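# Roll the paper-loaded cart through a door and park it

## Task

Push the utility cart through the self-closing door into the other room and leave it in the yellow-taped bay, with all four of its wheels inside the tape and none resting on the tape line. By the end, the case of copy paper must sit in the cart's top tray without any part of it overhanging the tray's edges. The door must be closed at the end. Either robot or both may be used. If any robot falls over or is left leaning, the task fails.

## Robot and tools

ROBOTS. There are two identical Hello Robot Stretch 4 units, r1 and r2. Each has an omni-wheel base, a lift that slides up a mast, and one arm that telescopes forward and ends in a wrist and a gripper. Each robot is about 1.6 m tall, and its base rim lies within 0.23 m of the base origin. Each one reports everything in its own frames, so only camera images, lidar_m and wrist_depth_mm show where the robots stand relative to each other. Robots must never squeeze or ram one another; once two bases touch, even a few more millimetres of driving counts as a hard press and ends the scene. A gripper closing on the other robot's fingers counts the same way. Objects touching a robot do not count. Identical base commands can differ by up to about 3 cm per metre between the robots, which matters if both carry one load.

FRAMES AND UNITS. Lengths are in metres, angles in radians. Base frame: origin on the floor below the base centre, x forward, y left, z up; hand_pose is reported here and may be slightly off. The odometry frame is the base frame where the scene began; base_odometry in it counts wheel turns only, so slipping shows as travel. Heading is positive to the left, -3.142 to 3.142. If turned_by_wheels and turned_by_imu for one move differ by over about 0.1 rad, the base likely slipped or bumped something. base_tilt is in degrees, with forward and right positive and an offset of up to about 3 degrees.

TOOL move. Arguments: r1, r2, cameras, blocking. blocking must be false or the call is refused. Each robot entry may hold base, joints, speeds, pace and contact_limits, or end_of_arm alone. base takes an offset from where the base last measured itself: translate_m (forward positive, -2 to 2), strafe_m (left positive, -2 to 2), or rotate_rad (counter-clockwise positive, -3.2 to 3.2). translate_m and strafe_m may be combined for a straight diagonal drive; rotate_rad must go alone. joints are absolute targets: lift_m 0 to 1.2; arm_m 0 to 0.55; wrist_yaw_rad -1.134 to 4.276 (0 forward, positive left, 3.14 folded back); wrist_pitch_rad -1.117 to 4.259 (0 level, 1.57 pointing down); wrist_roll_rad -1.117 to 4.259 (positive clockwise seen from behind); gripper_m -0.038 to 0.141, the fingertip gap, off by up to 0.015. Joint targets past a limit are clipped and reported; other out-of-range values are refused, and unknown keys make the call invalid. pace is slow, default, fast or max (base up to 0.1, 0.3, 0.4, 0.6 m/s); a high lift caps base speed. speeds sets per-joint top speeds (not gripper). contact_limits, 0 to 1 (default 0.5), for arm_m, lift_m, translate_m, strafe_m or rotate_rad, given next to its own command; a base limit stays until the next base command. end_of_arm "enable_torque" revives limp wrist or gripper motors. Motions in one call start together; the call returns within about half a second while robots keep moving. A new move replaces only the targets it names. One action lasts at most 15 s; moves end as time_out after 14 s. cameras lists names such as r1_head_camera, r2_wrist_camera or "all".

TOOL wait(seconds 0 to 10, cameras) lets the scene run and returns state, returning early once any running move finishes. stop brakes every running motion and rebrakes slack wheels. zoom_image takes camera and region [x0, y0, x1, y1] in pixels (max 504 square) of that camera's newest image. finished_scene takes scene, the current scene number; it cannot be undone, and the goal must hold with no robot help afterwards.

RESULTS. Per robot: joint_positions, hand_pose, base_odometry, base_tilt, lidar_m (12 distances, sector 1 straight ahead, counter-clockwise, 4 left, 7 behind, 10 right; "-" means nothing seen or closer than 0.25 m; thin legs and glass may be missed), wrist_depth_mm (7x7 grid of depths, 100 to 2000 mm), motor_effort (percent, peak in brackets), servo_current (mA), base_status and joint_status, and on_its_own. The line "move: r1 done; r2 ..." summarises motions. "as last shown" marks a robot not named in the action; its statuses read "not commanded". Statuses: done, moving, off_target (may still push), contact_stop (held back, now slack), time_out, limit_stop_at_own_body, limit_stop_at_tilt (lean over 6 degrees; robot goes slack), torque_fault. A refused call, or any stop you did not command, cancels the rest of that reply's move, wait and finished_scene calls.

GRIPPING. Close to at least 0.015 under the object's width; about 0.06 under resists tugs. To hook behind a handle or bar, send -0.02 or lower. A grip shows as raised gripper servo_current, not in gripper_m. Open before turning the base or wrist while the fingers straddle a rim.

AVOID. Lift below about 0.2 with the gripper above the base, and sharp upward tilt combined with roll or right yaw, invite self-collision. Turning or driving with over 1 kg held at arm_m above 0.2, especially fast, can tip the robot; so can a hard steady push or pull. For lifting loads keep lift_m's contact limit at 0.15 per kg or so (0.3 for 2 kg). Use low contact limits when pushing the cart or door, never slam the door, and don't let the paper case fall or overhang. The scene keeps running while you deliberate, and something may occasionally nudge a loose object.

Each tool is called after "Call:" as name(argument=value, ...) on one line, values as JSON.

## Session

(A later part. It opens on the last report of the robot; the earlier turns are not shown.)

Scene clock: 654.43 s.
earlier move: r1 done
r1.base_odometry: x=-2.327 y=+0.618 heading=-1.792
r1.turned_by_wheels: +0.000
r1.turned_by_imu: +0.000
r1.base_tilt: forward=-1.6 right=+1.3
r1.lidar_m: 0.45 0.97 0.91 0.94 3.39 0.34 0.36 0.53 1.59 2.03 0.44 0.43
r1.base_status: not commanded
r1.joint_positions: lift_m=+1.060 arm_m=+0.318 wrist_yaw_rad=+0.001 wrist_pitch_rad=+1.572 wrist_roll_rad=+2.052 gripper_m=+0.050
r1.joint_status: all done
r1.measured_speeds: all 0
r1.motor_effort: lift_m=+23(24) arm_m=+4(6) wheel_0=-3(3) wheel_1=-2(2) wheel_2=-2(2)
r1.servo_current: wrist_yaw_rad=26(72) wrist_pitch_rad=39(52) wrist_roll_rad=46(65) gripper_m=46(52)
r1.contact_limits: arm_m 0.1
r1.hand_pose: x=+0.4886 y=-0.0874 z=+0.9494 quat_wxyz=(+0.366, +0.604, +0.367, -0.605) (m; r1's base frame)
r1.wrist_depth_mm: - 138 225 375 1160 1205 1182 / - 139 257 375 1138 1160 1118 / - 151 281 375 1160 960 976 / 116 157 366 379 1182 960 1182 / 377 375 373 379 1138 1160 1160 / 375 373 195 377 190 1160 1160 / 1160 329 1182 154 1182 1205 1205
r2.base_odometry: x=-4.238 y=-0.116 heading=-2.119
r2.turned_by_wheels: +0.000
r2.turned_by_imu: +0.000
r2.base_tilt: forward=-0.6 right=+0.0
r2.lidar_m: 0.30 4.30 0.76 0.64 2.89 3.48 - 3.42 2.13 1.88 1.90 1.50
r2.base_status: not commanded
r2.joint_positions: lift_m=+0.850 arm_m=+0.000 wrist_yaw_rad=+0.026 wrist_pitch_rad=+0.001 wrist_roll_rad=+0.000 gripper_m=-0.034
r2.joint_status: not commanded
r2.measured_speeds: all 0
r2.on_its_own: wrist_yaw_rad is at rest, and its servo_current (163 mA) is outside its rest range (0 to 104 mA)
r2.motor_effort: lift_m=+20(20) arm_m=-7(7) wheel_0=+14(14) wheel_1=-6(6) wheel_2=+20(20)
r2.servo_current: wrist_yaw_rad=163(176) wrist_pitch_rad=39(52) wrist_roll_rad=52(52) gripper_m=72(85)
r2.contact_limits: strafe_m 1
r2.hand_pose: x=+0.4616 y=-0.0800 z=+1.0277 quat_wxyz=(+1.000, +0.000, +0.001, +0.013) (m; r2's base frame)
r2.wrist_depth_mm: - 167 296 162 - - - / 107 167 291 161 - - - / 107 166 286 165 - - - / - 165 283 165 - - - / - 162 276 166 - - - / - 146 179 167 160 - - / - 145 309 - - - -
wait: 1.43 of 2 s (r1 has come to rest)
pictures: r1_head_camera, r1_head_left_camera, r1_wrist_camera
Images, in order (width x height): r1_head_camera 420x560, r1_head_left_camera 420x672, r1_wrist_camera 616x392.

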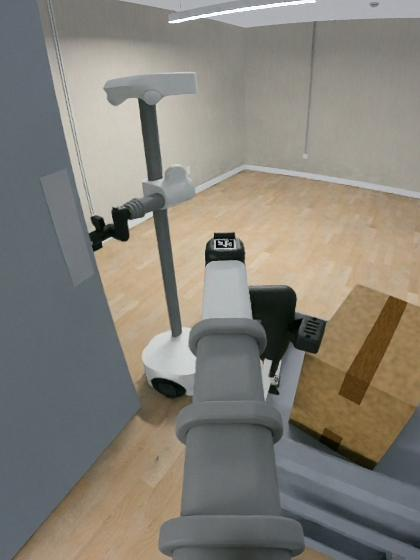

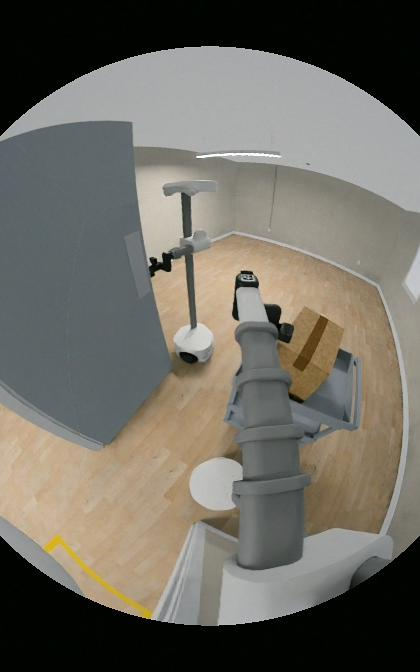

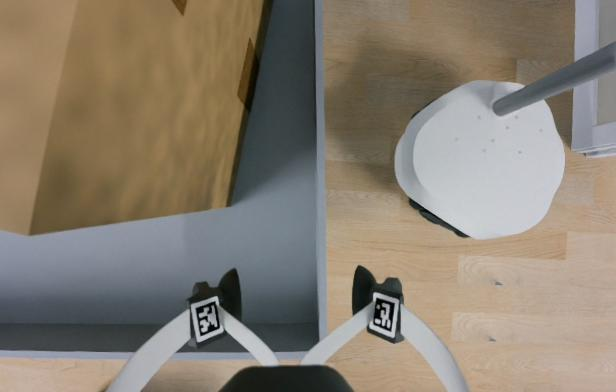

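Call:
move(r1={"joints":{"lift_m":0.972},"contact_limits":{"lift_m":0.15}}, blocking=false)

Call:
wait(seconds=1.5)

Call:
move(r1={"joints":{"gripper_m":-0.038}}, blocking=false)

Call:
wait(seconds=1.5)

Call:
move(r1={"base":{"strafe_m":0.3,"translate_m":-0.02},"pace":"slow","contact_limits":{"strafe_m":0.6}}, blocking=false)

Call:
wait(seconds=5, cameras=["r1_head_left_camera","r1_wrist_camera"])

Scene clock: 664.03 s.
move: r1 moving
r1.base_odometry: x=-2.327 y=+0.618 heading=-1.792
r1.turned_by_wheels: +0.000
r1.turned_by_imu: +0.000
r1.base_tilt: forward=-1.6 right=+1.2
r1.lidar_m: 0.43 0.93 0.92 0.95 3.38 0.34 0.34 0.54 1.59 2.02 0.49 0.42
r1.base_status: not commanded
r1.joint_positions: lift_m=+1.022 arm_m=+0.318 wrist_yaw_rad=+0.001 wrist_pitch_rad=+1.572 wrist_roll_rad=+2.052 gripper_m=+0.050
r1.joint_status: lift_m moving
r1.measured_speeds: translate_m=+0.000 strafe_m=+0.000 rotate_rad=+0.000 lift_m=-0.146 arm_m=+0.000 wrist_yaw_rad=+0.000 wrist_pitch_rad=+0.000 wrist_roll_rad=+0.000
r1.motor_effort: lift_m=+11(22) arm_m=+4(5) wheel_0=-2(3) wheel_1=-2(2) wheel_2=-2(2)
r1.servo_current: wrist_yaw_rad=52(59) wrist_pitch_rad=39(46) wrist_roll_rad=33(59) gripper_m=39(46)
r1.contact_limits: arm_m 0.1; lift_m 0.15
r1.hand_pose: x=+0.4886 y=-0.0874 z=+0.9123 quat_wxyz=(+0.366, +0.604, +0.367, -0.605) (m; r1's base frame)
r1.wrist_depth_mm: - 138 231 345 1138 1138 1118 / - 139 258 345 1138 1138 1138 / - 150 282 347 1138 917 917 / 116 157 345 343 1118 931 1138 / 345 345 343 343 1118 1118 1138 / 343 342 195 345 191 1138 1138 / 301 285 285 143 1160 1138 1160
r2.base_odometry: x=-4.238 y=-0.116 heading=-2.119
r2.turned_by_wheels: +0.000
r2.turned_by_imu: +0.000
r2.base_tilt: forward=-0.6 right=+0.0
r2.lidar_m: 0.29 4.30 0.74 0.64 2.90 3.44 - 3.44 2.10 1.87 1.90 1.50
r2.base_status: not commanded
r2.joint_positions: lift_m=+0.850 arm_m=+0.000 wrist_yaw_rad=+0.026 wrist_pitch_rad=+0.001 wrist_roll_rad=+0.000 gripper_m=-0.034
r2.joint_status: not commanded
r2.measured_speeds: all 0
r2.motor_effort: lift_m=+20(20) arm_m=-7(7) wheel_0=+14(14) wheel_1=-6(6) wheel_2=+19(20)
r2.servo_current: wrist_yaw_rad=156(163) wrist_pitch_rad=46(46) wrist_roll_rad=46(59) gripper_m=72(78)
r2.contact_limits: strafe_m 1
r2.hand_pose: x=+0.4616 y=-0.0800 z=+1.0277 quat_wxyz=(+1.000, +0.000, +0.001, +0.013) (m; r2's base frame)
r2.wrist_depth_mm: - 167 293 161 - - - / 108 167 291 162 - - - / 107 166 287 165 - - - / - 165 283 166 - - - / - 163 278 166 - - - / - 146 179 167 161 - - / - 145 310 - - - -
pictures: none

Scene clock: 664.90 s.
earlier move: r1 done
r1.base_odometry: x=-2.327 y=+0.618 heading=-1.792
r1.turned_by_wheels: +0.000
r1.turned_by_imu: +0.000
r1.base_tilt: forward=-1.6 right=+1.3
r1.lidar_m: 0.44 0.96 0.90 0.96 3.39 0.33 0.37 0.52 1.57 2.01 0.46 0.42
r1.base_status: not commanded
r1.joint_positions: lift_m=+0.972 arm_m=+0.318 wrist_yaw_rad=+0.001 wrist_pitch_rad=+1.572 wrist_roll_rad=+2.052 gripper_m=+0.050
r1.joint_status: all done
r1.measured_speeds: all 0
r1.motor_effort: lift_m=+12(22) arm_m=+4(5) wheel_0=-2(3) wheel_1=-2(2) wheel_2=-2(2)
r1.servo_current: wrist_yaw_rad=52(65) wrist_pitch_rad=39(46) wrist_roll_rad=39(65) gripper_m=39(52)
r1.contact_limits: arm_m 0.1; lift_m 0.15
r1.hand_pose: x=+0.4886 y=-0.0874 z=+0.8623 quat_wxyz=(+0.366, +0.604, +0.367, -0.605) (m; r1's base frame)
r1.wrist_depth_mm: - 138 230 290 1060 1060 1078 / - 139 255 290 1078 878 866 / - 150 282 290 1078 866 854 / 116 156 290 289 1060 866 891 / 289 289 289 289 1098 1078 1118 / 289 290 195 289 190 1098 1078 / 289 265 267 143 1078 1078 1118
r2.base_odometry: x=-4.238 y=-0.116 heading=-2.119
r2.turned_by_wheels: +0.000
r2.turned_by_imu: +0.000
r2.base_tilt: forward=-0.6 right=+0.0
r2.lidar_m: 0.29 4.30 0.75 0.66 2.87 3.49 - 3.43 2.11 1.87 1.90 1.51
r2.base_status: not commanded
r2.joint_positions: lift_m=+0.850 arm_m=+0.000 wrist_yaw_rad=+0.026 wrist_pitch_rad=+0.001 wrist_roll_rad=+0.000 gripper_m=-0.034
r2.joint_status: not commanded
r2.measured_speeds: all 0
r2.on_its_own: wrist_yaw_rad is at rest, and its servo_current (156 mA) is outside its rest range (0 to 104 mA)
r2.motor_effort: lift_m=+20(20) arm_m=-7(7) wheel_0=+13(14) wheel_1=-6(6) wheel_2=+19(20)
r2.servo_current: wrist_yaw_rad=156(169) wrist_pitch_rad=33(46) wrist_roll_rad=46(59) gripper_m=72(85)
r2.contact_limits: strafe_m 1
r2.hand_pose: x=+0.4616 y=-0.0800 z=+1.0277 quat_wxyz=(+1.000, +0.000, +0.001, +0.013) (m; r2's base frame)
r2.wrist_depth_mm: - 167 293 161 - - - / 107 167 291 162 - - - / 107 166 286 165 - - - / - 165 282 166 - - - / - 162 276 166 - - - / - 146 178 167 161 - - / - 145 310 - - - -
wait: 0.87 of 1.5 s (r1 has come to rest)
pictures: none

Scene clock: 665.40 s.
move: r1 moving
r1.base_odometry: x=-2.327 y=+0.618 heading=-1.792
r1.turned_by_wheels: +0.000
r1.turned_by_imu: +0.000
r1.base_tilt: forward=-1.6 right=+1.3
r1.lidar_m: 0.45 0.96 0.91 0.93 3.39 0.31 0.35 0.49 1.61 2.02 0.45 0.42
r1.base_status: not commanded
r1.joint_positions: lift_m=+0.972 arm_m=+0.318 wrist_yaw_rad=+0.001 wrist_pitch_rad=+1.572 wrist_roll_rad=+2.052 gripper_m=+0.031
r1.joint_status: gripper_m moving
r1.measured_speeds: all 0
r1.motor_effort: lift_m=+12(12) arm_m=+5(5) wheel_0=-3(3) wheel_1=-2(2) wheel_2=-2(2)
r1.servo_current: wrist_yaw_rad=46(59) wrist_pitch_rad=39(46) wrist_roll_rad=46(52) gripper_m=91(104)
r1.contact_limits: arm_m 0.1; lift_m 0.15
r1.hand_pose: x=+0.4886 y=-0.0874 z=+0.8623 quat_wxyz=(+0.366, +0.604, +0.367, -0.605) (m; r1's base frame)
r1.wrist_depth_mm: - 138 229 291 1098 1060 1060 / - 139 257 291 1098 866 866 / - 151 281 290 1078 878 866 / 116 156 291 289 1060 866 878 / 290 289 290 289 1078 1098 1078 / 287 289 198 290 191 1078 1078 / 289 265 267 147 1060 1078 1078
r2.base_odometry: x=-4.238 y=-0.116 heading=-2.119
r2.turned_by_wheels: +0.000
r2.turned_by_imu: +0.000
r2.base_tilt: forward=-0.6 right=+0.0
r2.lidar_m: 0.29 4.30 0.76 0.65 2.89 3.43 - 3.44 2.13 1.88 1.90 1.50
r2.base_status: not commanded
r2.joint_positions: lift_m=+0.850 arm_m=+0.000 wrist_yaw_rad=+0.026 wrist_pitch_rad=+0.001 wrist_roll_rad=+0.000 gripper_m=-0.034
r2.joint_status: not commanded
r2.measured_speeds: all 0
r2.motor_effort: lift_m=+20(20) arm_m=-7(7) wheel_0=+14(14) wheel_1=-6(6) wheel_2=+20(20)
r2.servo_current: wrist_yaw_rad=169(169) wrist_pitch_rad=39(46) wrist_roll_rad=52(59) gripper_m=78(85)
r2.contact_limits: strafe_m 1
r2.hand_pose: x=+0.4616 y=-0.0800 z=+1.0277 quat_wxyz=(+1.000, +0.000, +0.001, +0.013) (m; r2's base frame)
r2.wrist_depth_mm: - 167 296 161 - - - / 108 167 291 162 - - - / 107 166 287 165 - - - / - 165 282 166 - - - / - 163 276 166 - - - / - 146 178 167 161 - - / - 145 310 - - - -
pictures: none

Scene clock: 666.47 s.
earlier move: r1 done
r1.base_odometry: x=-2.327 y=+0.618 heading=-1.792
r1.turned_by_wheels: +0.000
r1.turned_by_imu: +0.000
r1.base_tilt: forward=-1.6 right=+1.2
r1.lidar_m: 0.45 0.95 0.90 0.96 3.39 0.32 0.35 0.51 1.61 2.02 0.46 0.40
r1.base_status: not commanded
r1.joint_positions: lift_m=+0.972 arm_m=+0.318 wrist_yaw_rad=+0.001 wrist_pitch_rad=+1.574 wrist_roll_rad=+2.052 gripper_m=-0.037
r1.joint_status: all done
r1.measured_speeds: all 0
r1.motor_effort: lift_m=+14(14) arm_m=+5(5) wheel_0=-1(3) wheel_1=-2(2) wheel_2=-2(2)
r1.servo_current: wrist_yaw_rad=26(72) wrist_pitch_rad=52(52) wrist_roll_rad=46(72) gripper_m=78(176)
r1.contact_limits: arm_m 0.1; lift_m 0.15
r1.hand_pose: x=+0.4878 y=-0.0874 z=+0.8622 quat_wxyz=(+0.366, +0.604, +0.367, -0.606) (m; r1's base frame)
r1.wrist_depth_mm: - 167 286 290 1098 1078 1098 / 118 164 287 289 1078 878 891 / 118 179 286 289 1042 878 878 / 119 196 286 289 1078 866 1118 / 283 285 287 287 1078 1078 1118 / 283 285 285 201 180 1078 1098 / 282 283 262 218 1060 137 1118
r2.base_odometry: x=-4.238 y=-0.116 heading=-2.119
r2.turned_by_wheels: +0.000
r2.turned_by_imu: +0.000
r2.base_tilt: forward=-0.6 right=+0.0
r2.lidar_m: 0.29 4.31 0.77 0.66 2.88 3.48 - 3.45 2.12 1.88 1.89 1.50
r2.base_status: not commanded
r2.joint_positions: lift_m=+0.850 arm_m=+0.000 wrist_yaw_rad=+0.026 wrist_pitch_rad=+0.001 wrist_roll_rad=+0.000 gripper_m=-0.034
r2.joint_status: not commanded
r2.measured_speeds: all 0
r2.on_its_own: wrist_yaw_rad is at rest, and its servo_current (156 mA) is outside its rest range (0 to 104 mA)
r2.motor_effort: lift_m=+20(20) arm_m=-7(7) wheel_0=+14(14) wheel_1=-6(6) wheel_2=+19(20)
r2.servo_current: wrist_yaw_rad=156(176) wrist_pitch_rad=39(46) wrist_roll_rad=46(59) gripper_m=78(85)
r2.contact_limits: strafe_m 1
r2.hand_pose: x=+0.4616 y=-0.0800 z=+1.0277 quat_wxyz=(+1.000, +0.000, +0.001, +0.013) (m; r2's base frame)
r2.wrist_depth_mm: - 167 294 162 - - - / 107 167 290 162 - - - / 107 166 286 165 - - - / - 165 285 166 - - - / - 163 277 166 - - - / - 145 179 166 161 - - / - 145 310 - - - -
wait: 1.07 of 1.5 s (r1 has come to rest)
pictures: none

Scene clock: 666.97 s.
move: r1 moving
r1.base_odometry: x=-2.314 y=+0.616 heading=-1.793
r1.turned_by_wheels: -0.001
r1.turned_by_imu: -0.001
r1.base_tilt: forward=-1.5 right=+1.3
r1.lidar_m: 0.46 0.95 0.89 0.93 3.38 0.32 0.32 0.50 1.58 2.05 0.45 0.43
r1.base_status: translate_m moving; strafe_m moving
r1.joint_positions: lift_m=+0.972 arm_m=+0.318 wrist_yaw_rad=+0.001 wrist_pitch_rad=+1.574 wrist_roll_rad=+2.052 gripper_m=-0.037
r1.joint_status: not commanded
r1.measured_speeds: translate_m=-0.003 strafe_m=+0.054 rotate_rad=-0.002 lift_m=+0.000 arm_m=+0.000 wrist_yaw_rad=+0.000 wrist_pitch_rad=+0.000 wrist_roll_rad=+0.000
r1.motor_effort: lift_m=+14(15) arm_m=+5(5) wheel_0=-9(10) wheel_1=+5(8) wheel_2=-3(3)
r1.servo_current: wrist_yaw_rad=46(65) wrist_pitch_rad=39(52) wrist_roll_rad=33(59) gripper_m=78(91)
r1.contact_limits: arm_m 0.1; lift_m 0.15; strafe_m 0.6
r1.hand_pose: x=+0.4878 y=-0.0874 z=+0.8622 quat_wxyz=(+0.366, +0.603, +0.367, -0.606) (m; r1's base frame)
r1.wrist_depth_mm: 119 174 290 1060 1078 1098 1078 / 123 180 289 290 1098 891 878 / 126 190 291 290 1078 878 891 / 133 201 289 290 1078 866 1078 / 285 286 286 290 1078 1098 1118 / 285 286 184 199 179 1078 1078 / 283 150 268 142 1078 132 1078
r2.base_odometry: x=-4.238 y=-0.116 heading=-2.119
r2.turned_by_wheels: +0.000
r2.turned_by_imu: +0.000
r2.base_tilt: forward=-0.7 right=+0.0
r2.lidar_m: 0.30 4.30 0.76 0.65 2.88 3.46 - 3.46 2.13 1.88 1.88 1.50
r2.base_status: not commanded
r2.joint_positions: lift_m=+0.850 arm_m=+0.000 wrist_yaw_rad=+0.026 wrist_pitch_rad=+0.001 wrist_roll_rad=+0.000 gripper_m=-0.034
r2.joint_status: not commanded
r2.measured_speeds: all 0
r2.motor_effort: lift_m=+20(20) arm_m=-7(7) wheel_0=+14(14) wheel_1=-6(6) wheel_2=+19(20)
r2.servo_current: wrist_yaw_rad=169(182) wrist_pitch_rad=39(46) wrist_roll_rad=59(59) gripper_m=72(78)
r2.contact_limits: strafe_m 1
r2.hand_pose: x=+0.4616 y=-0.0800 z=+1.0277 quat_wxyz=(+1.000, +0.000, +0.001, +0.013) (m; r2's base frame)
r2.wrist_depth_mm: - 167 294 161 - - - / 107 167 291 162 - - - / 107 167 286 165 - - - / - 165 283 166 - - - / - 163 276 167 - - - / - 146 178 167 161 - - / - 145 309 - - - -
pictures: none

Scene clock: 670.67 s.
earlier move: r1 done
r1.base_odometry: x=-2.030 y=+0.571 heading=-1.792
r1.turned_by_wheels: +0.001
r1.turned_by_imu: +0.000
r1.base_tilt: forward=-1.6 right=+1.3
r1.lidar_m: 0.45 0.70 0.64 0.72 3.19 3.12 0.39 0.34 0.86 0.38 0.33 0.35
r1.base_status: done
r1.joint_positions: lift_m=+0.972 arm_m=+0.318 wrist_yaw_rad=+0.001 wrist_pitch_rad=+1.565 wrist_roll_rad=+2.052 gripper_m=-0.037
r1.joint_status: not commanded
r1.measured_speeds: all 0
r1.motor_effort: lift_m=+14(15) arm_m=-4(5) wheel_0=-5(17) wheel_1=+1(9) wheel_2=+2(4)
r1.servo_current: wrist_yaw_rad=39(65) wrist_pitch_rad=52(52) wrist_roll_rad=33(65) gripper_m=72(91)
r1.contact_limits: arm_m 0.1; lift_m 0.15; strafe_m 0.6
r1.hand_pose: x=+0.4907 y=-0.0874 z=+0.8622 quat_wxyz=(+0.368, +0.606, +0.366, -0.603) (m; r1's base frame)
r1.wrist_depth_mm: 291 125 173 290 290 1078 991 / 291 291 217 290 891 878 854 / 293 291 290 291 904 854 854 / 293 293 291 293 1078 854 866 / 255 290 291 290 1098 1078 1060 / 1098 251 183 198 1118 1078 1078 / 917 145 1078 181 1078 133 1098
r2.base_odometry: x=-4.238 y=-0.116 heading=-2.119
r2.turned_by_wheels: +0.000
r2.turned_by_imu: +0.001
r2.base_tilt: forward=-0.6 right=+0.0
r2.lidar_m: 0.32 0.80 0.70 0.66 2.89 3.48 - 3.42 2.13 1.86 1.87 1.49
r2.base_status: not commanded
r2.joint_positions: lift_m=+0.850 arm_m=+0.000 wrist_yaw_rad=+0.026 wrist_pitch_rad=+0.001 wrist_roll_rad=+0.000 gripper_m=-0.034
r2.joint_status: not commanded
r2.measured_speeds: all 0
r2.on_its_own: wrist_yaw_rad is at rest, and its servo_current (169 mA) is outside its rest range (0 to 104 mA)
r2.motor_effort: lift_m=+20(20) arm_m=-7(7) wheel_0=+14(14) wheel_1=-6(6) wheel_2=+19(20)
r2.servo_current: wrist_yaw_rad=169(182) wrist_pitch_rad=39(52) wrist_roll_rad=46(59) gripper_m=72(85)
r2.contact_limits: strafe_m 1
r2.hand_pose: x=+0.4616 y=-0.0800 z=+1.0277 quat_wxyz=(+1.000, +0.000, +0.001, +0.013) (m; r2's base frame)
r2.wrist_depth_mm: - 167 296 161 - - - / 107 167 290 161 - - - / 107 166 286 165 - - - / - 165 283 166 - - - / - 162 276 166 - - - / - 146 178 166 160 - - / - 145 312 - - - -
wait: 3.70 of 5 s (r1 has come to rest)
pictures: r1_head_left_camera, r1_wrist_camera
Images, in order (width x height): r1_head_left_camera 420x672, r1_wrist_camera 616x392.

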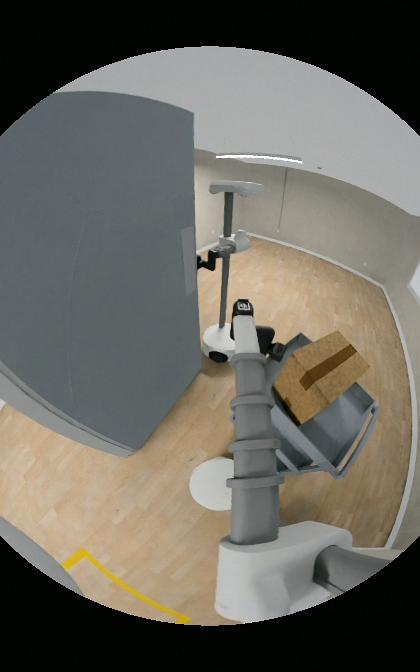

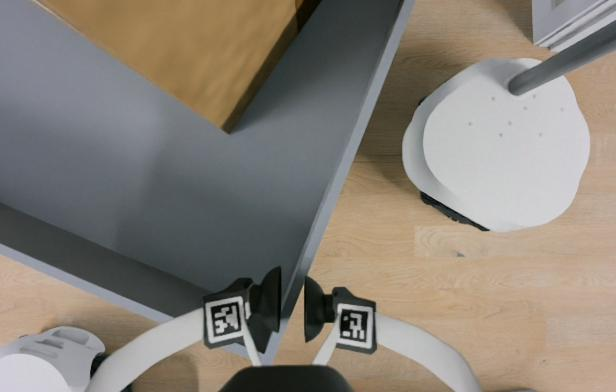

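Call:
move(r1={"base":{"strafe_m":0.17,"translate_m":-0.07},"pace":"slow","contact_limits":{"strafe_m":0.6}}, blocking=false)

Call:
wait(seconds=5, cameras=["r1_head_left_camera","r1_head_right_camera","r1_wrist_camera","r2_head_left_camera"])

Scene clock: 687.57 s.
move: r1 moving
r1.base_odometry: x=-2.018 y=+0.574 heading=-1.793
r1.turned_by_wheels: -0.001
r1.turned_by_imu: -0.001
r1.base_tilt: forward=-1.5 right=+1.3
r1.lidar_m: 0.46 0.67 0.64 0.71 3.22 3.10 0.40 0.36 0.83 0.38 0.33 0.36
r1.base_status: translate_m moving; strafe_m moving
r1.joint_positions: lift_m=+0.972 arm_m=+0.318 wrist_yaw_rad=+0.001 wrist_pitch_rad=+1.565 wrist_roll_rad=+2.052 gripper_m=-0.037
r1.joint_status: not commanded
r1.measured_speeds: translate_m=-0.019 strafe_m=+0.046 rotate_rad=-0.002 lift_m=+0.000 arm_m=+0.000 wrist_yaw_rad=+0.000 wrist_pitch_rad=+0.000 wrist_roll_rad=+0.000
r1.motor_effort: lift_m=+14(14) arm_m=-4(4) wheel_0=-16(16) wheel_1=+3(6) wheel_2=-1(4)
r1.servo_current: wrist_yaw_rad=59(65) wrist_pitch_rad=46(46) wrist_roll_rad=59(59) gripper_m=72(78)
r1.contact_limits: arm_m 0.1; lift_m 0.15; strafe_m 0.6
r1.hand_pose: x=+0.4907 y=-0.0874 z=+0.8622 quat_wxyz=(+0.368, +0.606, +0.366, -0.603) (m; r1's base frame)
r1.wrist_depth_mm: 293 134 189 291 290 1060 1025 / 293 294 232 291 1060 854 866 / 294 293 293 291 1042 866 878 / 293 291 291 290 1060 866 866 / 256 293 291 291 1060 1060 1060 / 1118 251 183 196 1078 1078 1060 / 904 150 1098 1078 174 1060 1078
r2.base_odometry: x=-4.238 y=-0.116 heading=-2.119
r2.turned_by_wheels: +0.000
r2.turned_by_imu: +0.000
r2.base_tilt: forward=-0.6 right=+0.0
r2.lidar_m: 0.28 0.82 0.67 0.66 2.89 3.43 - 3.43 2.15 1.88 1.90 1.50
r2.base_status: not commanded
r2.joint_positions: lift_m=+0.850 arm_m=+0.000 wrist_yaw_rad=+0.026 wrist_pitch_rad=+0.001 wrist_roll_rad=+0.000 gripper_m=-0.034
r2.joint_status: not commanded
r2.measured_speeds: all 0
r2.motor_effort: lift_m=+20(20) arm_m=-7(7) wheel_0=+13(14) wheel_1=-6(6) wheel_2=+19(20)
r2.servo_current: wrist_yaw_rad=169(176) wrist_pitch_rad=46(46) wrist_roll_rad=46(52) gripper_m=78(78)
r2.contact_limits: strafe_m 1
r2.hand_pose: x=+0.4616 y=-0.0800 z=+1.0277 quat_wxyz=(+1.000, +0.000, +0.001, +0.013) (m; r2's base frame)
r2.wrist_depth_mm: - 167 293 161 - - - / 107 167 291 162 - - - / 107 166 287 164 - - - / - 165 283 166 - - - / - 162 276 166 - - - / - 146 179 167 160 - - / - 145 310 - - - -
pictures: none

Scene clock: 690.17 s.
earlier move: r1 done
r1.base_odometry: x=-1.849 y=+0.602 heading=-1.792
r1.turned_by_wheels: +0.001
r1.turned_by_imu: +0.000
r1.base_tilt: forward=-1.6 right=+1.3
r1.lidar_m: 0.45 0.57 0.53 2.59 3.05 2.97 3.13 0.41 0.40 0.36 0.32 0.35
r1.base_status: done
r1.joint_positions: lift_m=+0.972 arm_m=+0.318 wrist_yaw_rad=+0.001 wrist_pitch_rad=+1.565 wrist_roll_rad=+2.052 gripper_m=-0.037
r1.joint_status: not commanded
r1.measured_speeds: all 0
r1.motor_effort: lift_m=+14(15) arm_m=-3(4) wheel_0=-5(20) wheel_1=+1(6) wheel_2=+1(5)
r1.servo_current: wrist_yaw_rad=39(65) wrist_pitch_rad=39(52) wrist_roll_rad=52(78) gripper_m=78(85)
r1.contact_limits: arm_m 0.1; lift_m 0.15; strafe_m 0.6
r1.hand_pose: x=+0.4907 y=-0.0874 z=+0.8622 quat_wxyz=(+0.368, +0.606, +0.366, -0.603) (m; r1's base frame)
r1.wrist_depth_mm: 290 126 172 289 290 1078 1078 / 291 290 219 290 290 842 866 / 291 290 291 290 891 854 878 / 291 293 291 291 1078 866 842 / 253 291 293 291 1060 1098 1078 / 1078 252 183 199 1060 1060 1098 / 917 145 222 181 158 133 1098
r2.base_odometry: x=-4.238 y=-0.116 heading=-2.119
r2.turned_by_wheels: +0.000
r2.turned_by_imu: +0.000
r2.base_tilt: forward=-0.6 right=+0.0
r2.lidar_m: 0.29 0.78 0.66 2.89 2.88 3.46 - 3.44 2.14 1.88 1.88 1.51
r2.base_status: not commanded
r2.joint_positions: lift_m=+0.850 arm_m=+0.000 wrist_yaw_rad=+0.026 wrist_pitch_rad=+0.001 wrist_roll_rad=+0.000 gripper_m=-0.034
r2.joint_status: not commanded
r2.measured_speeds: all 0
r2.on_its_own: wrist_yaw_rad is at rest, and its servo_current (150 mA) is outside its rest range (0 to 104 mA)
r2.motor_effort: lift_m=+20(20) arm_m=-7(7) wheel_0=+14(14) wheel_1=-6(6) wheel_2=+19(20)
r2.servo_current: wrist_yaw_rad=150(176) wrist_pitch_rad=39(46) wrist_roll_rad=39(59) gripper_m=78(85)
r2.contact_limits: strafe_m 1
r2.hand_pose: x=+0.4616 y=-0.0800 z=+1.0277 quat_wxyz=(+1.000, +0.000, +0.001, +0.013) (m; r2's base frame)
r2.wrist_depth_mm: - 167 294 161 - - - / 107 167 290 161 - - - / 107 166 287 164 - - - / - 165 283 166 - - - / - 163 277 166 - - - / - 145 179 167 161 - - / - 145 310 - - - -
wait: 2.60 of 5 s (r1 has come to rest)
pictures: r1_head_left_camera, r1_head_right_camera, r1_wrist_camera, r2_head_left_camera
Images, in order (width x height): r1_head_left_camera 420x672, r1_head_right_camera 420x672, r1_wrist_camera 616x392, r2_head_left_camera 420x672.

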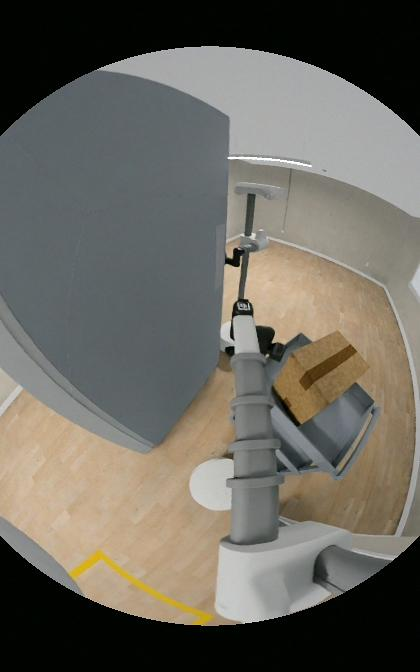

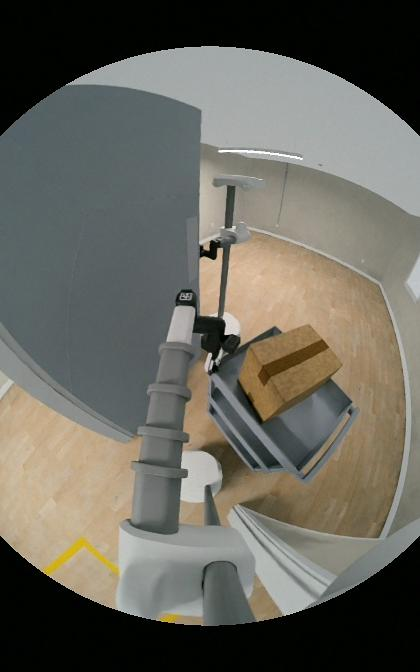

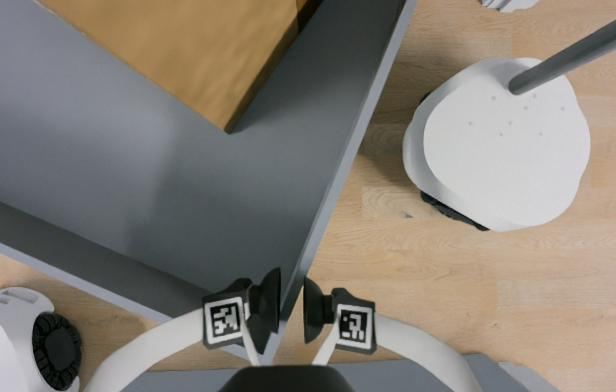

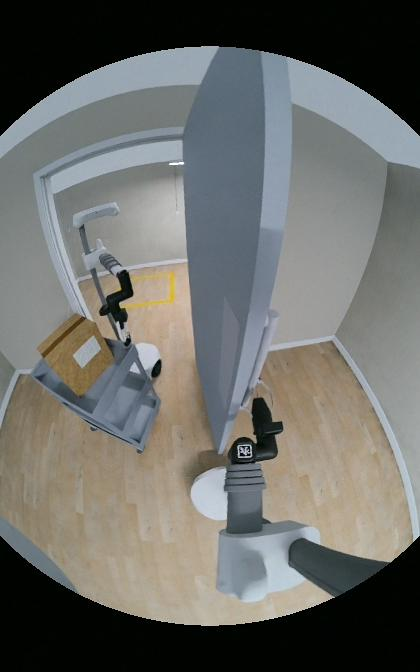

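Call:
move(r1={"base":{"strafe_m":0.224,"translate_m":-0.15},"pace":"slow","contact_limits":{"strafe_m":0.6}}, blocking=false)

Call:
wait(seconds=5, cameras=["r1_head_left_camera","r1_head_right_camera","r1_wrist_camera","r2_head_left_camera"])

Scene clock: 698.13 s.
move: r1 moving
r1.base_odometry: x=-1.838 y=+0.607 heading=-1.793
r1.turned_by_wheels: -0.001
r1.turned_by_imu: -0.001
r1.base_tilt: forward=-1.5 right=+1.3
r1.lidar_m: 0.49 0.56 0.53 2.59 3.06 2.94 3.11 0.38 0.39 0.38 0.35 0.36
r1.base_status: translate_m moving; strafe_m moving
r1.joint_positions: lift_m=+0.972 arm_m=+0.318 wrist_yaw_rad=+0.001 wrist_pitch_rad=+1.565 wrist_roll_rad=+2.052 gripper_m=-0.037
r1.joint_status: not commanded
r1.measured_speeds: translate_m=-0.027 strafe_m=+0.040 rotate_rad=+0.000 lift_m=+0.000 arm_m=+0.000 wrist_yaw_rad=+0.000 wrist_pitch_rad=+0.000 wrist_roll_rad=+0.000
r1.motor_effort: lift_m=+14(15) arm_m=-3(4) wheel_0=-14(14) wheel_1=+1(3) wheel_2=+2(3)
r1.servo_current: wrist_yaw_rad=39(59) wrist_pitch_rad=39(46) wrist_roll_rad=59(65) gripper_m=72(72)
r1.contact_limits: arm_m 0.1; lift_m 0.15; strafe_m 0.6
r1.hand_pose: x=+0.4907 y=-0.0874 z=+0.8622 quat_wxyz=(+0.368, +0.606, +0.366, -0.603) (m; r1's base frame)
r1.wrist_depth_mm: 293 134 187 291 290 1078 1060 / 293 290 232 291 1078 866 866 / 293 293 291 290 1025 854 854 / 293 291 291 291 1078 866 866 / 255 293 293 291 1078 1078 1042 / 1060 253 183 197 1060 1078 1078 / 917 142 222 1078 160 1060 1098
r2.base_odometry: x=-4.238 y=-0.116 heading=-2.119
r2.turned_by_wheels: +0.000
r2.turned_by_imu: +0.000
r2.base_tilt: forward=-0.6 right=+0.1
r2.lidar_m: 0.31 0.79 0.65 2.85 2.89 3.46 - 3.42 2.12 1.87 1.88 1.50
r2.base_status: not commanded
r2.joint_positions: lift_m=+0.850 arm_m=+0.000 wrist_yaw_rad=+0.026 wrist_pitch_rad=+0.001 wrist_roll_rad=+0.000 gripper_m=-0.034
r2.joint_status: not commanded
r2.measured_speeds: all 0
r2.motor_effort: lift_m=+20(20) arm_m=-7(7) wheel_0=+14(14) wheel_1=-6(6) wheel_2=+19(20)
r2.servo_current: wrist_yaw_rad=156(169) wrist_pitch_rad=33(46) wrist_roll_rad=39(59) gripper_m=72(85)
r2.contact_limits: strafe_m 1
r2.hand_pose: x=+0.4616 y=-0.0800 z=+1.0277 quat_wxyz=(+1.000, +0.000, +0.001, +0.013) (m; r2's base frame)
r2.wrist_depth_mm: - 167 294 162 - - - / 107 167 291 162 - - - / 107 166 287 165 - - - / - 165 283 166 - - - / - 162 277 166 - - - / - 146 179 167 160 - - / - 145 309 - - - -
pictures: none

Scene clock: 701.60 s.
earlier move: r1 done
r1.base_odometry: x=-1.598 y=+0.699 heading=-1.792
r1.turned_by_wheels: +0.001
r1.turned_by_imu: +0.001
r1.base_tilt: forward=-1.6 right=+1.3
r1.lidar_m: 0.46 0.47 0.47 2.43 2.80 2.72 2.86 2.49 0.50 0.48 0.38 0.39
r1.base_status: done
r1.joint_positions: lift_m=+0.972 arm_m=+0.318 wrist_yaw_rad=+0.001 wrist_pitch_rad=+1.565 wrist_roll_rad=+2.052 gripper_m=-0.037
r1.joint_status: not commanded
r1.measured_speeds: all 0
r1.motor_effort: lift_m=+14(15) arm_m=-4(4) wheel_0=-6(15) wheel_1=+1(5) wheel_2=+4(7)
r1.servo_current: wrist_yaw_rad=59(78) wrist_pitch_rad=46(52) wrist_roll_rad=26(72) gripper_m=72(85)
r1.contact_limits: arm_m 0.1; lift_m 0.15; strafe_m 0.6
r1.hand_pose: x=+0.4907 y=-0.0874 z=+0.8622 quat_wxyz=(+0.368, +0.606, +0.366, -0.603) (m; r1's base frame)
r1.wrist_depth_mm: - 149 203 290 1078 1060 1060 / 291 161 246 289 1078 866 842 / 291 291 291 290 1060 866 866 / 293 291 293 290 1060 878 854 / 293 293 291 291 1060 1078 1060 / 240 246 184 196 1078 1098 1078 / - 138 179 - 154 1060 1060
r2.base_odometry: x=-4.238 y=-0.116 heading=-2.119
r2.turned_by_wheels: +0.000
r2.turned_by_imu: +0.000
r2.base_tilt: forward=-0.6 right=+0.0
r2.lidar_m: 0.30 0.70 0.75 2.87 2.90 3.45 - 3.44 2.10 1.88 1.90 1.49
r2.base_status: not commanded
r2.joint_positions: lift_m=+0.850 arm_m=+0.000 wrist_yaw_rad=+0.026 wrist_pitch_rad=+0.001 wrist_roll_rad=+0.000 gripper_m=-0.034
r2.joint_status: not commanded
r2.measured_speeds: all 0
r2.on_its_own: wrist_yaw_rad is at rest, and its servo_current (176 mA) is outside its rest range (0 to 104 mA)
r2.motor_effort: lift_m=+20(20) arm_m=-7(7) wheel_0=+13(14) wheel_1=-6(6) wheel_2=+19(20)
r2.servo_current: wrist_yaw_rad=176(176) wrist_pitch_rad=39(46) wrist_roll_rad=52(59) gripper_m=78(85)
r2.contact_limits: strafe_m 1
r2.hand_pose: x=+0.4616 y=-0.0800 z=+1.0277 quat_wxyz=(+1.000, +0.000, +0.001, +0.013) (m; r2's base frame)
r2.wrist_depth_mm: - 167 294 162 - - - / 107 167 291 162 - - - / 107 166 285 165 - - - / - 166 283 166 - - - / - 162 276 166 - - - / - 146 178 167 161 - - / - 145 310 - - - -
wait: 3.47 of 5 s (r1 has come to rest)
pictures: r1_head_left_camera, r1_head_right_camera, r1_wrist_camera, r2_head_left_camera
Images, in order (width x height): r1_head_left_camera 420x672, r1_head_right_camera 420x672, r1_wrist_camera 616x392, r2_head_left_camera 420x672.

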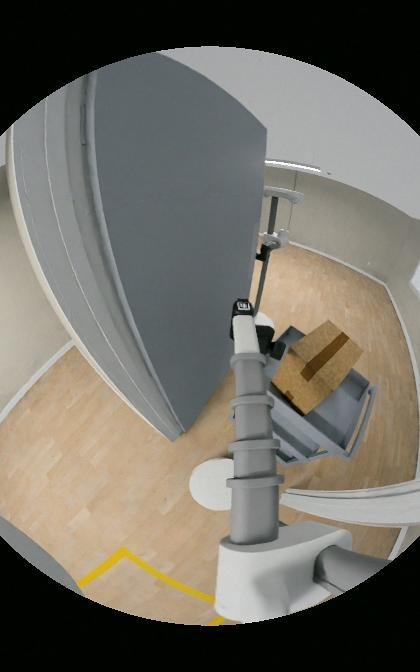

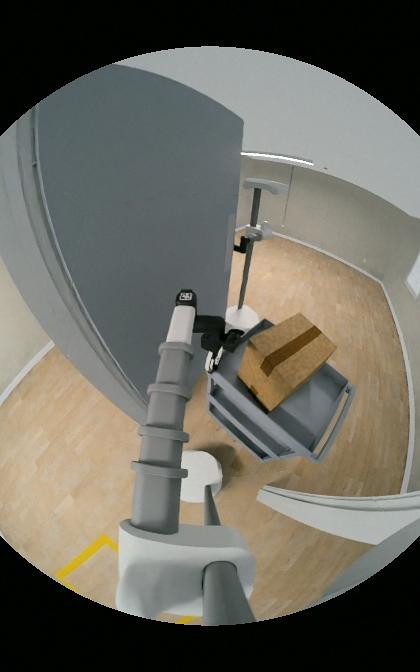

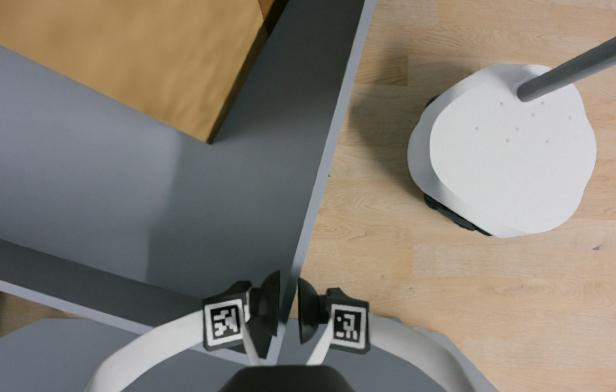

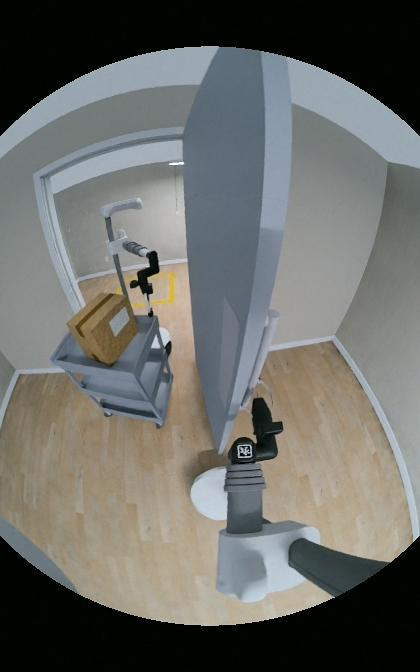

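Call:
move(r1={"base":{"strafe_m":0.22,"translate_m":-0.34},"pace":"slow","contact_limits":{"translate_m":0.6}}, blocking=false)

Call:
wait(seconds=7, cameras=["r1_head_left_camera","r1_head_right_camera","r1_wrist_camera","r2_head_left_camera"])

Scene clock: 706.90 s.
move: r1 moving
r1.base_odometry: x=-1.588 y=+0.709 heading=-1.793
r1.turned_by_wheels: +0.000
r1.turned_by_imu: +0.000
r1.base_tilt: forward=-1.6 right=+1.3
r1.lidar_m: 0.48 0.48 0.48 2.45 2.78 2.71 2.86 2.47 0.51 0.46 0.40 0.39
r1.base_status: translate_m moving; strafe_m moving
r1.joint_positions: lift_m=+0.972 arm_m=+0.318 wrist_yaw_rad=+0.001 wrist_pitch_rad=+1.563 wrist_roll_rad=+2.052 gripper_m=-0.037
r1.joint_status: not commanded
r1.measured_speeds: translate_m=-0.046 strafe_m=+0.029 rotate_rad=+0.000 lift_m=+0.000 arm_m=+0.000 wrist_yaw_rad=+0.000 wrist_pitch_rad=+0.000 wrist_roll_rad=+0.000
r1.motor_effort: lift_m=+14(15) arm_m=-4(4) wheel_0=-8(11) wheel_1=+0(3) wheel_2=+6(8)
r1.servo_current: wrist_yaw_rad=33(65) wrist_pitch_rad=46(46) wrist_roll_rad=59(59) gripper_m=72(78)
r1.contact_limits: arm_m 0.1; lift_m 0.15; translate_m 0.6
r1.hand_pose: x=+0.4912 y=-0.0874 z=+0.8622 quat_wxyz=(+0.368, +0.607, +0.365, -0.602) (m; r1's base frame)
r1.wrist_depth_mm: - 150 214 289 1078 1060 1078 / 293 160 267 290 1078 866 854 / 293 293 291 290 1098 866 854 / 294 293 293 289 1078 854 854 / 293 291 293 291 1060 1060 1060 / 241 247 198 195 1078 1078 1078 / - 141 180 - 148 1078 1060
r2.base_odometry: x=-4.238 y=-0.116 heading=-2.119
r2.turned_by_wheels: +0.000
r2.turned_by_imu: +0.000
r2.base_tilt: forward=-0.6 right=+0.0
r2.lidar_m: 0.28 0.67 0.79 2.88 2.86 3.45 - 3.42 2.12 1.87 1.87 1.53
r2.base_status: not commanded
r2.joint_positions: lift_m=+0.850 arm_m=+0.000 wrist_yaw_rad=+0.026 wrist_pitch_rad=+0.001 wrist_roll_rad=+0.000 gripper_m=-0.034
r2.joint_status: not commanded
r2.measured_speeds: all 0
r2.motor_effort: lift_m=+20(20) arm_m=-7(7) wheel_0=+14(14) wheel_1=-6(6) wheel_2=+19(20)
r2.servo_current: wrist_yaw_rad=163(169) wrist_pitch_rad=39(46) wrist_roll_rad=46(52) gripper_m=78(85)
r2.contact_limits: strafe_m 1
r2.hand_pose: x=+0.4616 y=-0.0800 z=+1.0277 quat_wxyz=(+1.000, +0.000, +0.001, +0.013) (m; r2's base frame)
r2.wrist_depth_mm: - 167 294 161 - - - / 107 167 290 162 - - - / 107 166 286 165 - - - / - 165 283 166 - - - / - 163 276 166 - - - / - 146 178 167 160 - - / - 145 310 - - - -
pictures: none

Scene clock: 711.63 s.
earlier move: r1 done
r1.base_odometry: x=-1.309 y=+0.982 heading=-1.792
r1.turned_by_wheels: +0.000
r1.turned_by_imu: +0.001
r1.base_tilt: forward=-1.6 right=+1.3
r1.lidar_m: 0.49 0.68 2.09 2.45 2.38 2.30 2.43 2.46 1.68 0.68 0.59 0.49
r1.base_status: done
r1.joint_positions: lift_m=+0.972 arm_m=+0.318 wrist_yaw_rad=+0.001 wrist_pitch_rad=+1.563 wrist_roll_rad=+2.051 gripper_m=-0.037
r1.joint_status: not commanded
r1.measured_speeds: all 0
r1.motor_effort: lift_m=+14(15) arm_m=-3(4) wheel_0=-4(12) wheel_1=+4(6) wheel_2=+3(9)
r1.servo_current: wrist_yaw_rad=46(72) wrist_pitch_rad=46(59) wrist_roll_rad=52(65) gripper_m=72(78)
r1.contact_limits: arm_m 0.1; lift_m 0.15; translate_m 0.6
r1.hand_pose: x=+0.4911 y=-0.0874 z=+0.8622 quat_wxyz=(+0.368, +0.607, +0.366, -0.602) (m; r1's base frame)
r1.wrist_depth_mm: 176 274 291 1060 1060 1078 1078 / 175 268 293 1078 1078 866 866 / 178 259 291 1078 1098 866 866 / 167 272 291 1078 1060 866 854 / 291 291 293 609 1060 1078 1078 / 294 293 204 198 180 1060 1098 / 293 151 237 221 1078 1078 1060
r2.base_odometry: x=-4.238 y=-0.116 heading=-2.119
r2.turned_by_wheels: +0.000
r2.turned_by_imu: +0.001
r2.base_tilt: forward=-0.6 right=+0.0
r2.lidar_m: 0.32 0.98 1.03 2.86 2.88 3.44 - 3.42 2.11 1.88 1.89 1.48
r2.base_status: not commanded
r2.joint_positions: lift_m=+0.850 arm_m=+0.000 wrist_yaw_rad=+0.026 wrist_pitch_rad=+0.001 wrist_roll_rad=+0.000 gripper_m=-0.034
r2.joint_status: not commanded
r2.measured_speeds: all 0
r2.on_its_own: wrist_yaw_rad is at rest, and its servo_current (163 mA) is outside its rest range (0 to 104 mA)
r2.motor_effort: lift_m=+20(20) arm_m=-7(7) wheel_0=+14(14) wheel_1=-6(6) wheel_2=+20(20)
r2.servo_current: wrist_yaw_rad=163(182) wrist_pitch_rad=39(46) wrist_roll_rad=52(59) gripper_m=72(85)
r2.contact_limits: strafe_m 1
r2.hand_pose: x=+0.4616 y=-0.0800 z=+1.0277 quat_wxyz=(+1.000, +0.000, +0.001, +0.013) (m; r2's base frame)
r2.wrist_depth_mm: - 167 294 161 - - - / 107 167 290 161 - - - / 107 166 287 165 - - - / - 165 285 166 - - - / - 162 276 166 - - - / - 146 179 166 160 - - / - 145 310 - - - -
wait: 4.73 of 7 s (r1 has come to rest)
pictures: r1_head_left_camera, r1_head_right_camera, r1_wrist_camera, r2_head_left_camera
Images, in order (width x height): r1_head_left_camera 420x672, r1_head_right_camera 420x672, r1_wrist_camera 616x392, r2_head_left_camera 420x672.

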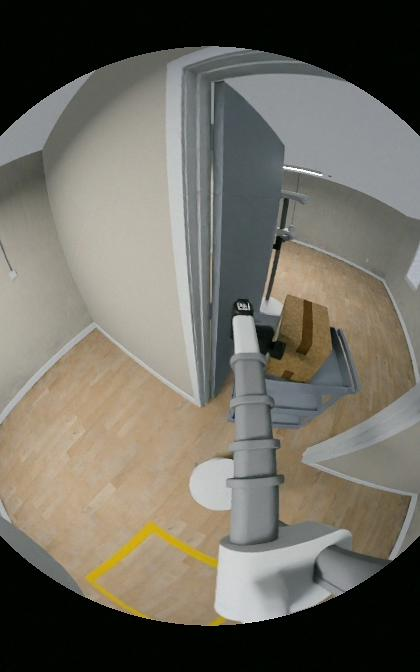

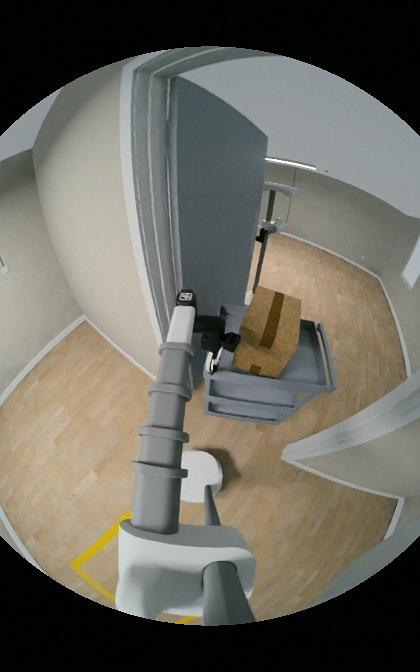

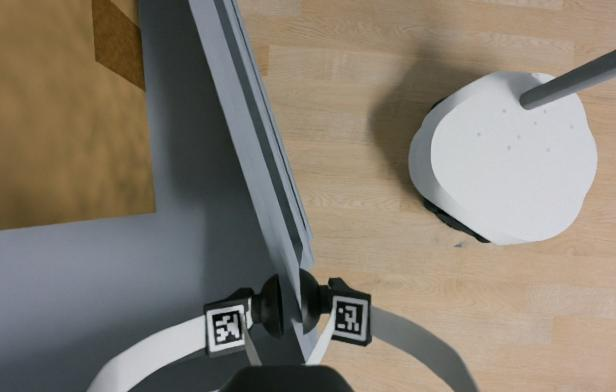

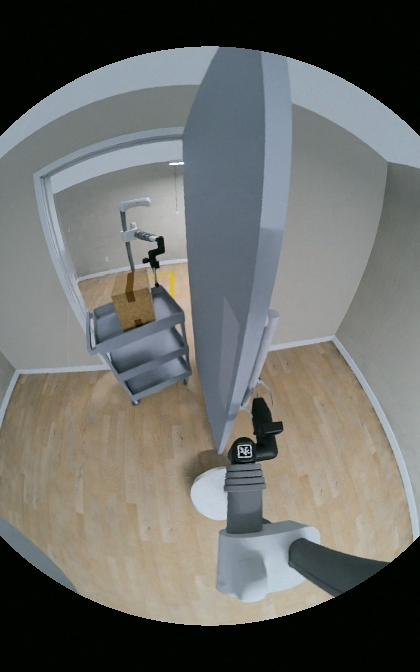

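Call:
move(r1={"base":{"strafe_m":0.03,"translate_m":-0.33},"pace":"slow","contact_limits":{"translate_m":0.5}}, blocking=false)

Call:
wait(seconds=7, cameras=["r1_head_left_camera","r1_head_right_camera","r1_wrist_camera","r2_head_left_camera"])

Scene clock: 719.70 s.
move: r1 moving
r1.base_odometry: x=-1.305 y=+0.994 heading=-1.793
r1.turned_by_wheels: +0.000
r1.turned_by_imu: -0.001
r1.base_tilt: forward=-1.6 right=+1.3
r1.lidar_m: 0.48 0.68 2.14 2.45 2.37 2.28 2.41 2.43 1.74 0.70 0.63 0.49
r1.base_status: translate_m moving; strafe_m moving
r1.joint_positions: lift_m=+0.972 arm_m=+0.318 wrist_yaw_rad=+0.001 wrist_pitch_rad=+1.563 wrist_roll_rad=+2.051 gripper_m=-0.037
r1.joint_status: not commanded
r1.measured_speeds: translate_m=-0.048 strafe_m=+0.004 rotate_rad=+0.000 lift_m=+0.000 arm_m=+0.000 wrist_yaw_rad=+0.002 wrist_pitch_rad=-0.008 wrist_roll_rad=+0.000
r1.motor_effort: lift_m=+14(14) arm_m=-4(4) wheel_0=-7(9) wheel_1=-5(6) wheel_2=+8(9)
r1.servo_current: wrist_yaw_rad=72(72) wrist_pitch_rad=46(52) wrist_roll_rad=46(72) gripper_m=78(78)
r1.contact_limits: arm_m 0.1; lift_m 0.15; translate_m 0.5
r1.hand_pose: x=+0.4912 y=-0.0874 z=+0.8622 quat_wxyz=(+0.368, +0.607, +0.366, -0.602) (m; r1's base frame)
r1.wrist_depth_mm: 184 289 289 1060 1060 1078 1078 / 191 279 290 1060 1060 866 854 / 186 273 290 1078 1060 854 854 / 175 267 291 1060 1078 878 854 / 294 293 291 1060 1060 1098 1078 / 293 293 204 196 1060 1078 1078 / 294 154 236 221 163 1060 1078
r2.base_odometry: x=-4.238 y=-0.116 heading=-2.119
r2.turned_by_wheels: +0.000
r2.turned_by_imu: +0.000
r2.base_tilt: forward=-0.6 right=+0.1
r2.lidar_m: 0.30 0.99 1.04 2.87 2.91 3.49 - 3.48 2.11 1.89 1.91 1.48
r2.base_status: not commanded
r2.joint_positions: lift_m=+0.850 arm_m=+0.000 wrist_yaw_rad=+0.026 wrist_pitch_rad=+0.001 wrist_roll_rad=+0.000 gripper_m=-0.034
r2.joint_status: not commanded
r2.measured_speeds: all 0
r2.motor_effort: lift_m=+20(20) arm_m=-7(7) wheel_0=+14(14) wheel_1=-6(6) wheel_2=+20(20)
r2.servo_current: wrist_yaw_rad=156(169) wrist_pitch_rad=39(52) wrist_roll_rad=59(59) gripper_m=78(78)
r2.contact_limits: strafe_m 1
r2.hand_pose: x=+0.4616 y=-0.0800 z=+1.0277 quat_wxyz=(+1.000, +0.000, +0.001, +0.013) (m; r2's base frame)
r2.wrist_depth_mm: - 167 293 161 - - - / 107 167 291 161 - - - / 107 166 286 165 - - - / - 165 283 165 - - - / - 163 277 166 - - - / - 146 178 167 160 - - / - 145 312 - - - -
pictures: none

Scene clock: 723.90 s.
earlier move: r1 done
r1.base_odometry: x=-1.207 y=+1.298 heading=-1.792
r1.turned_by_wheels: +0.000
r1.turned_by_imu: +0.001
r1.base_tilt: forward=-1.6 right=+1.3
r1.lidar_m: 0.47 1.12 2.47 2.60 2.08 2.01 2.13 2.33 2.22 1.07 0.84 0.53
r1.base_status: done
r1.joint_positions: lift_m=+0.972 arm_m=+0.318 wrist_yaw_rad=+0.001 wrist_pitch_rad=+1.568 wrist_roll_rad=+2.050 gripper_m=-0.037
r1.joint_status: not commanded
r1.measured_speeds: all 0
r1.motor_effort: lift_m=+14(15) arm_m=+5(5) wheel_0=-2(9) wheel_1=-1(7) wheel_2=+1(10)
r1.servo_current: wrist_yaw_rad=46(72) wrist_pitch_rad=39(59) wrist_roll_rad=39(72) gripper_m=59(85)
r1.contact_limits: arm_m 0.1; lift_m 0.15; translate_m 0.5
r1.hand_pose: x=+0.4897 y=-0.0874 z=+0.8622 quat_wxyz=(+0.368, +0.605, +0.367, -0.603) (m; r1's base frame)
r1.wrist_depth_mm: 1078 1098 1078 1078 1118 1078 1078 / 262 1098 1078 1098 1098 878 854 / 294 279 1060 1078 1098 866 866 / 293 294 564 1060 1098 866 854 / 250 296 278 1098 1098 1060 1078 / 217 294 191 196 1078 1078 1078 / 195 153 294 182 176 1098 1078
r2.base_odometry: x=-4.238 y=-0.116 heading=-2.119
r2.turned_by_wheels: +0.000
r2.turned_by_imu: +0.001
r2.base_tilt: forward=-0.6 right=+0.0
r2.lidar_m: 0.30 1.08 1.65 2.86 2.90 3.46 - 3.44 2.12 1.87 1.90 1.52
r2.base_status: not commanded
r2.joint_positions: lift_m=+0.850 arm_m=+0.000 wrist_yaw_rad=+0.026 wrist_pitch_rad=+0.001 wrist_roll_rad=+0.000 gripper_m=-0.034
r2.joint_status: not commanded
r2.measured_speeds: all 0
r2.on_its_own: wrist_yaw_rad is at rest, and its servo_current (150 mA) is outside its rest range (0 to 104 mA)
r2.motor_effort: lift_m=+20(20) arm_m=-7(7) wheel_0=+14(15) wheel_1=-6(6) wheel_2=+19(20)
r2.servo_current: wrist_yaw_rad=150(182) wrist_pitch_rad=33(52) wrist_roll_rad=65(65) gripper_m=78(85)
r2.contact_limits: strafe_m 1
r2.hand_pose: x=+0.4616 y=-0.0800 z=+1.0277 quat_wxyz=(+1.000, +0.000, +0.001, +0.013) (m; r2's base frame)
r2.wrist_depth_mm: - 167 293 162 - - - / 107 167 293 162 - - - / 107 166 287 165 - - - / - 165 283 166 - - - / - 163 277 166 - - - / - 146 178 167 161 - - / - 145 310 - - - -
wait: 4.20 of 7 s (r1 has come to rest)
pictures: r1_head_left_camera, r1_head_right_camera, r1_wrist_camera, r2_head_left_camera
Images, in order (width x height): r1_head_left_camera 420x672, r1_head_right_camera 420x672, r1_wrist_camera 616x392, r2_head_left_camera 420x672.

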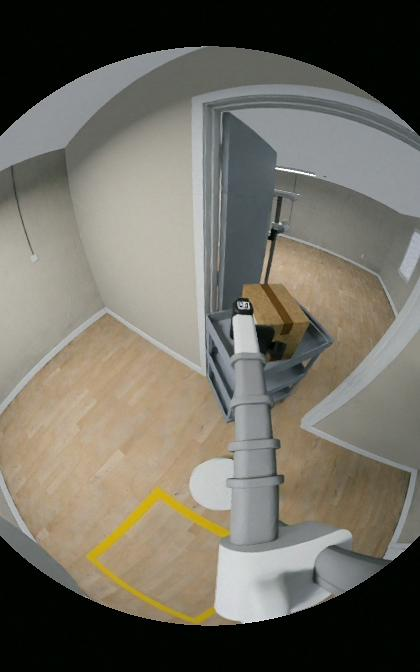

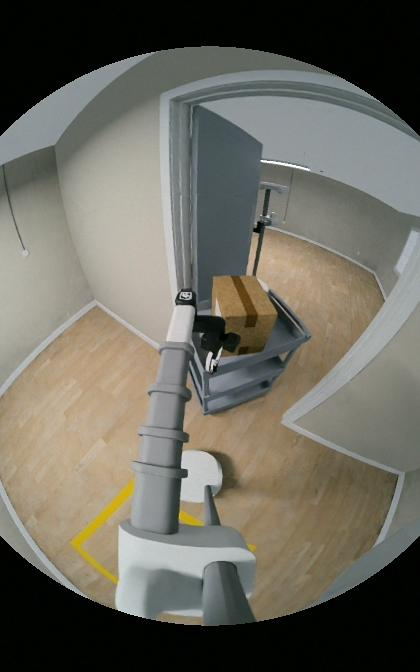

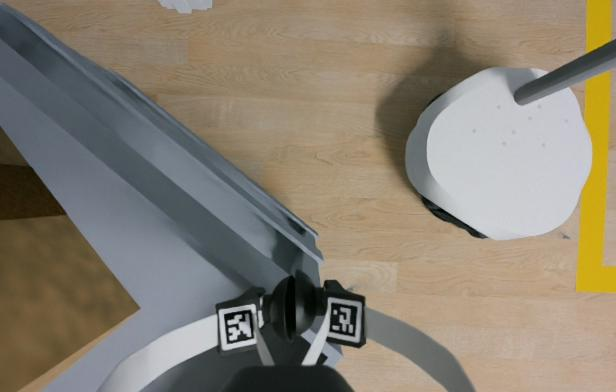

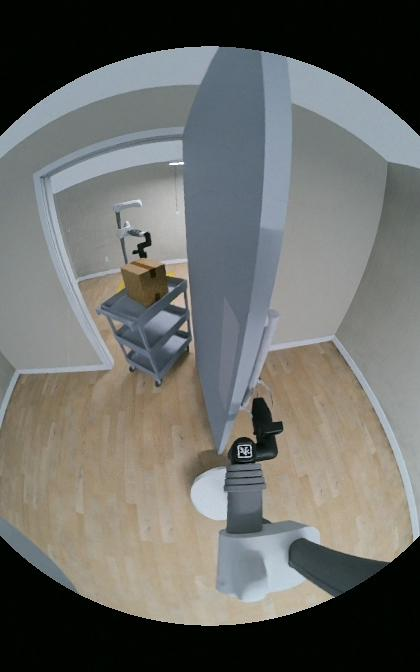

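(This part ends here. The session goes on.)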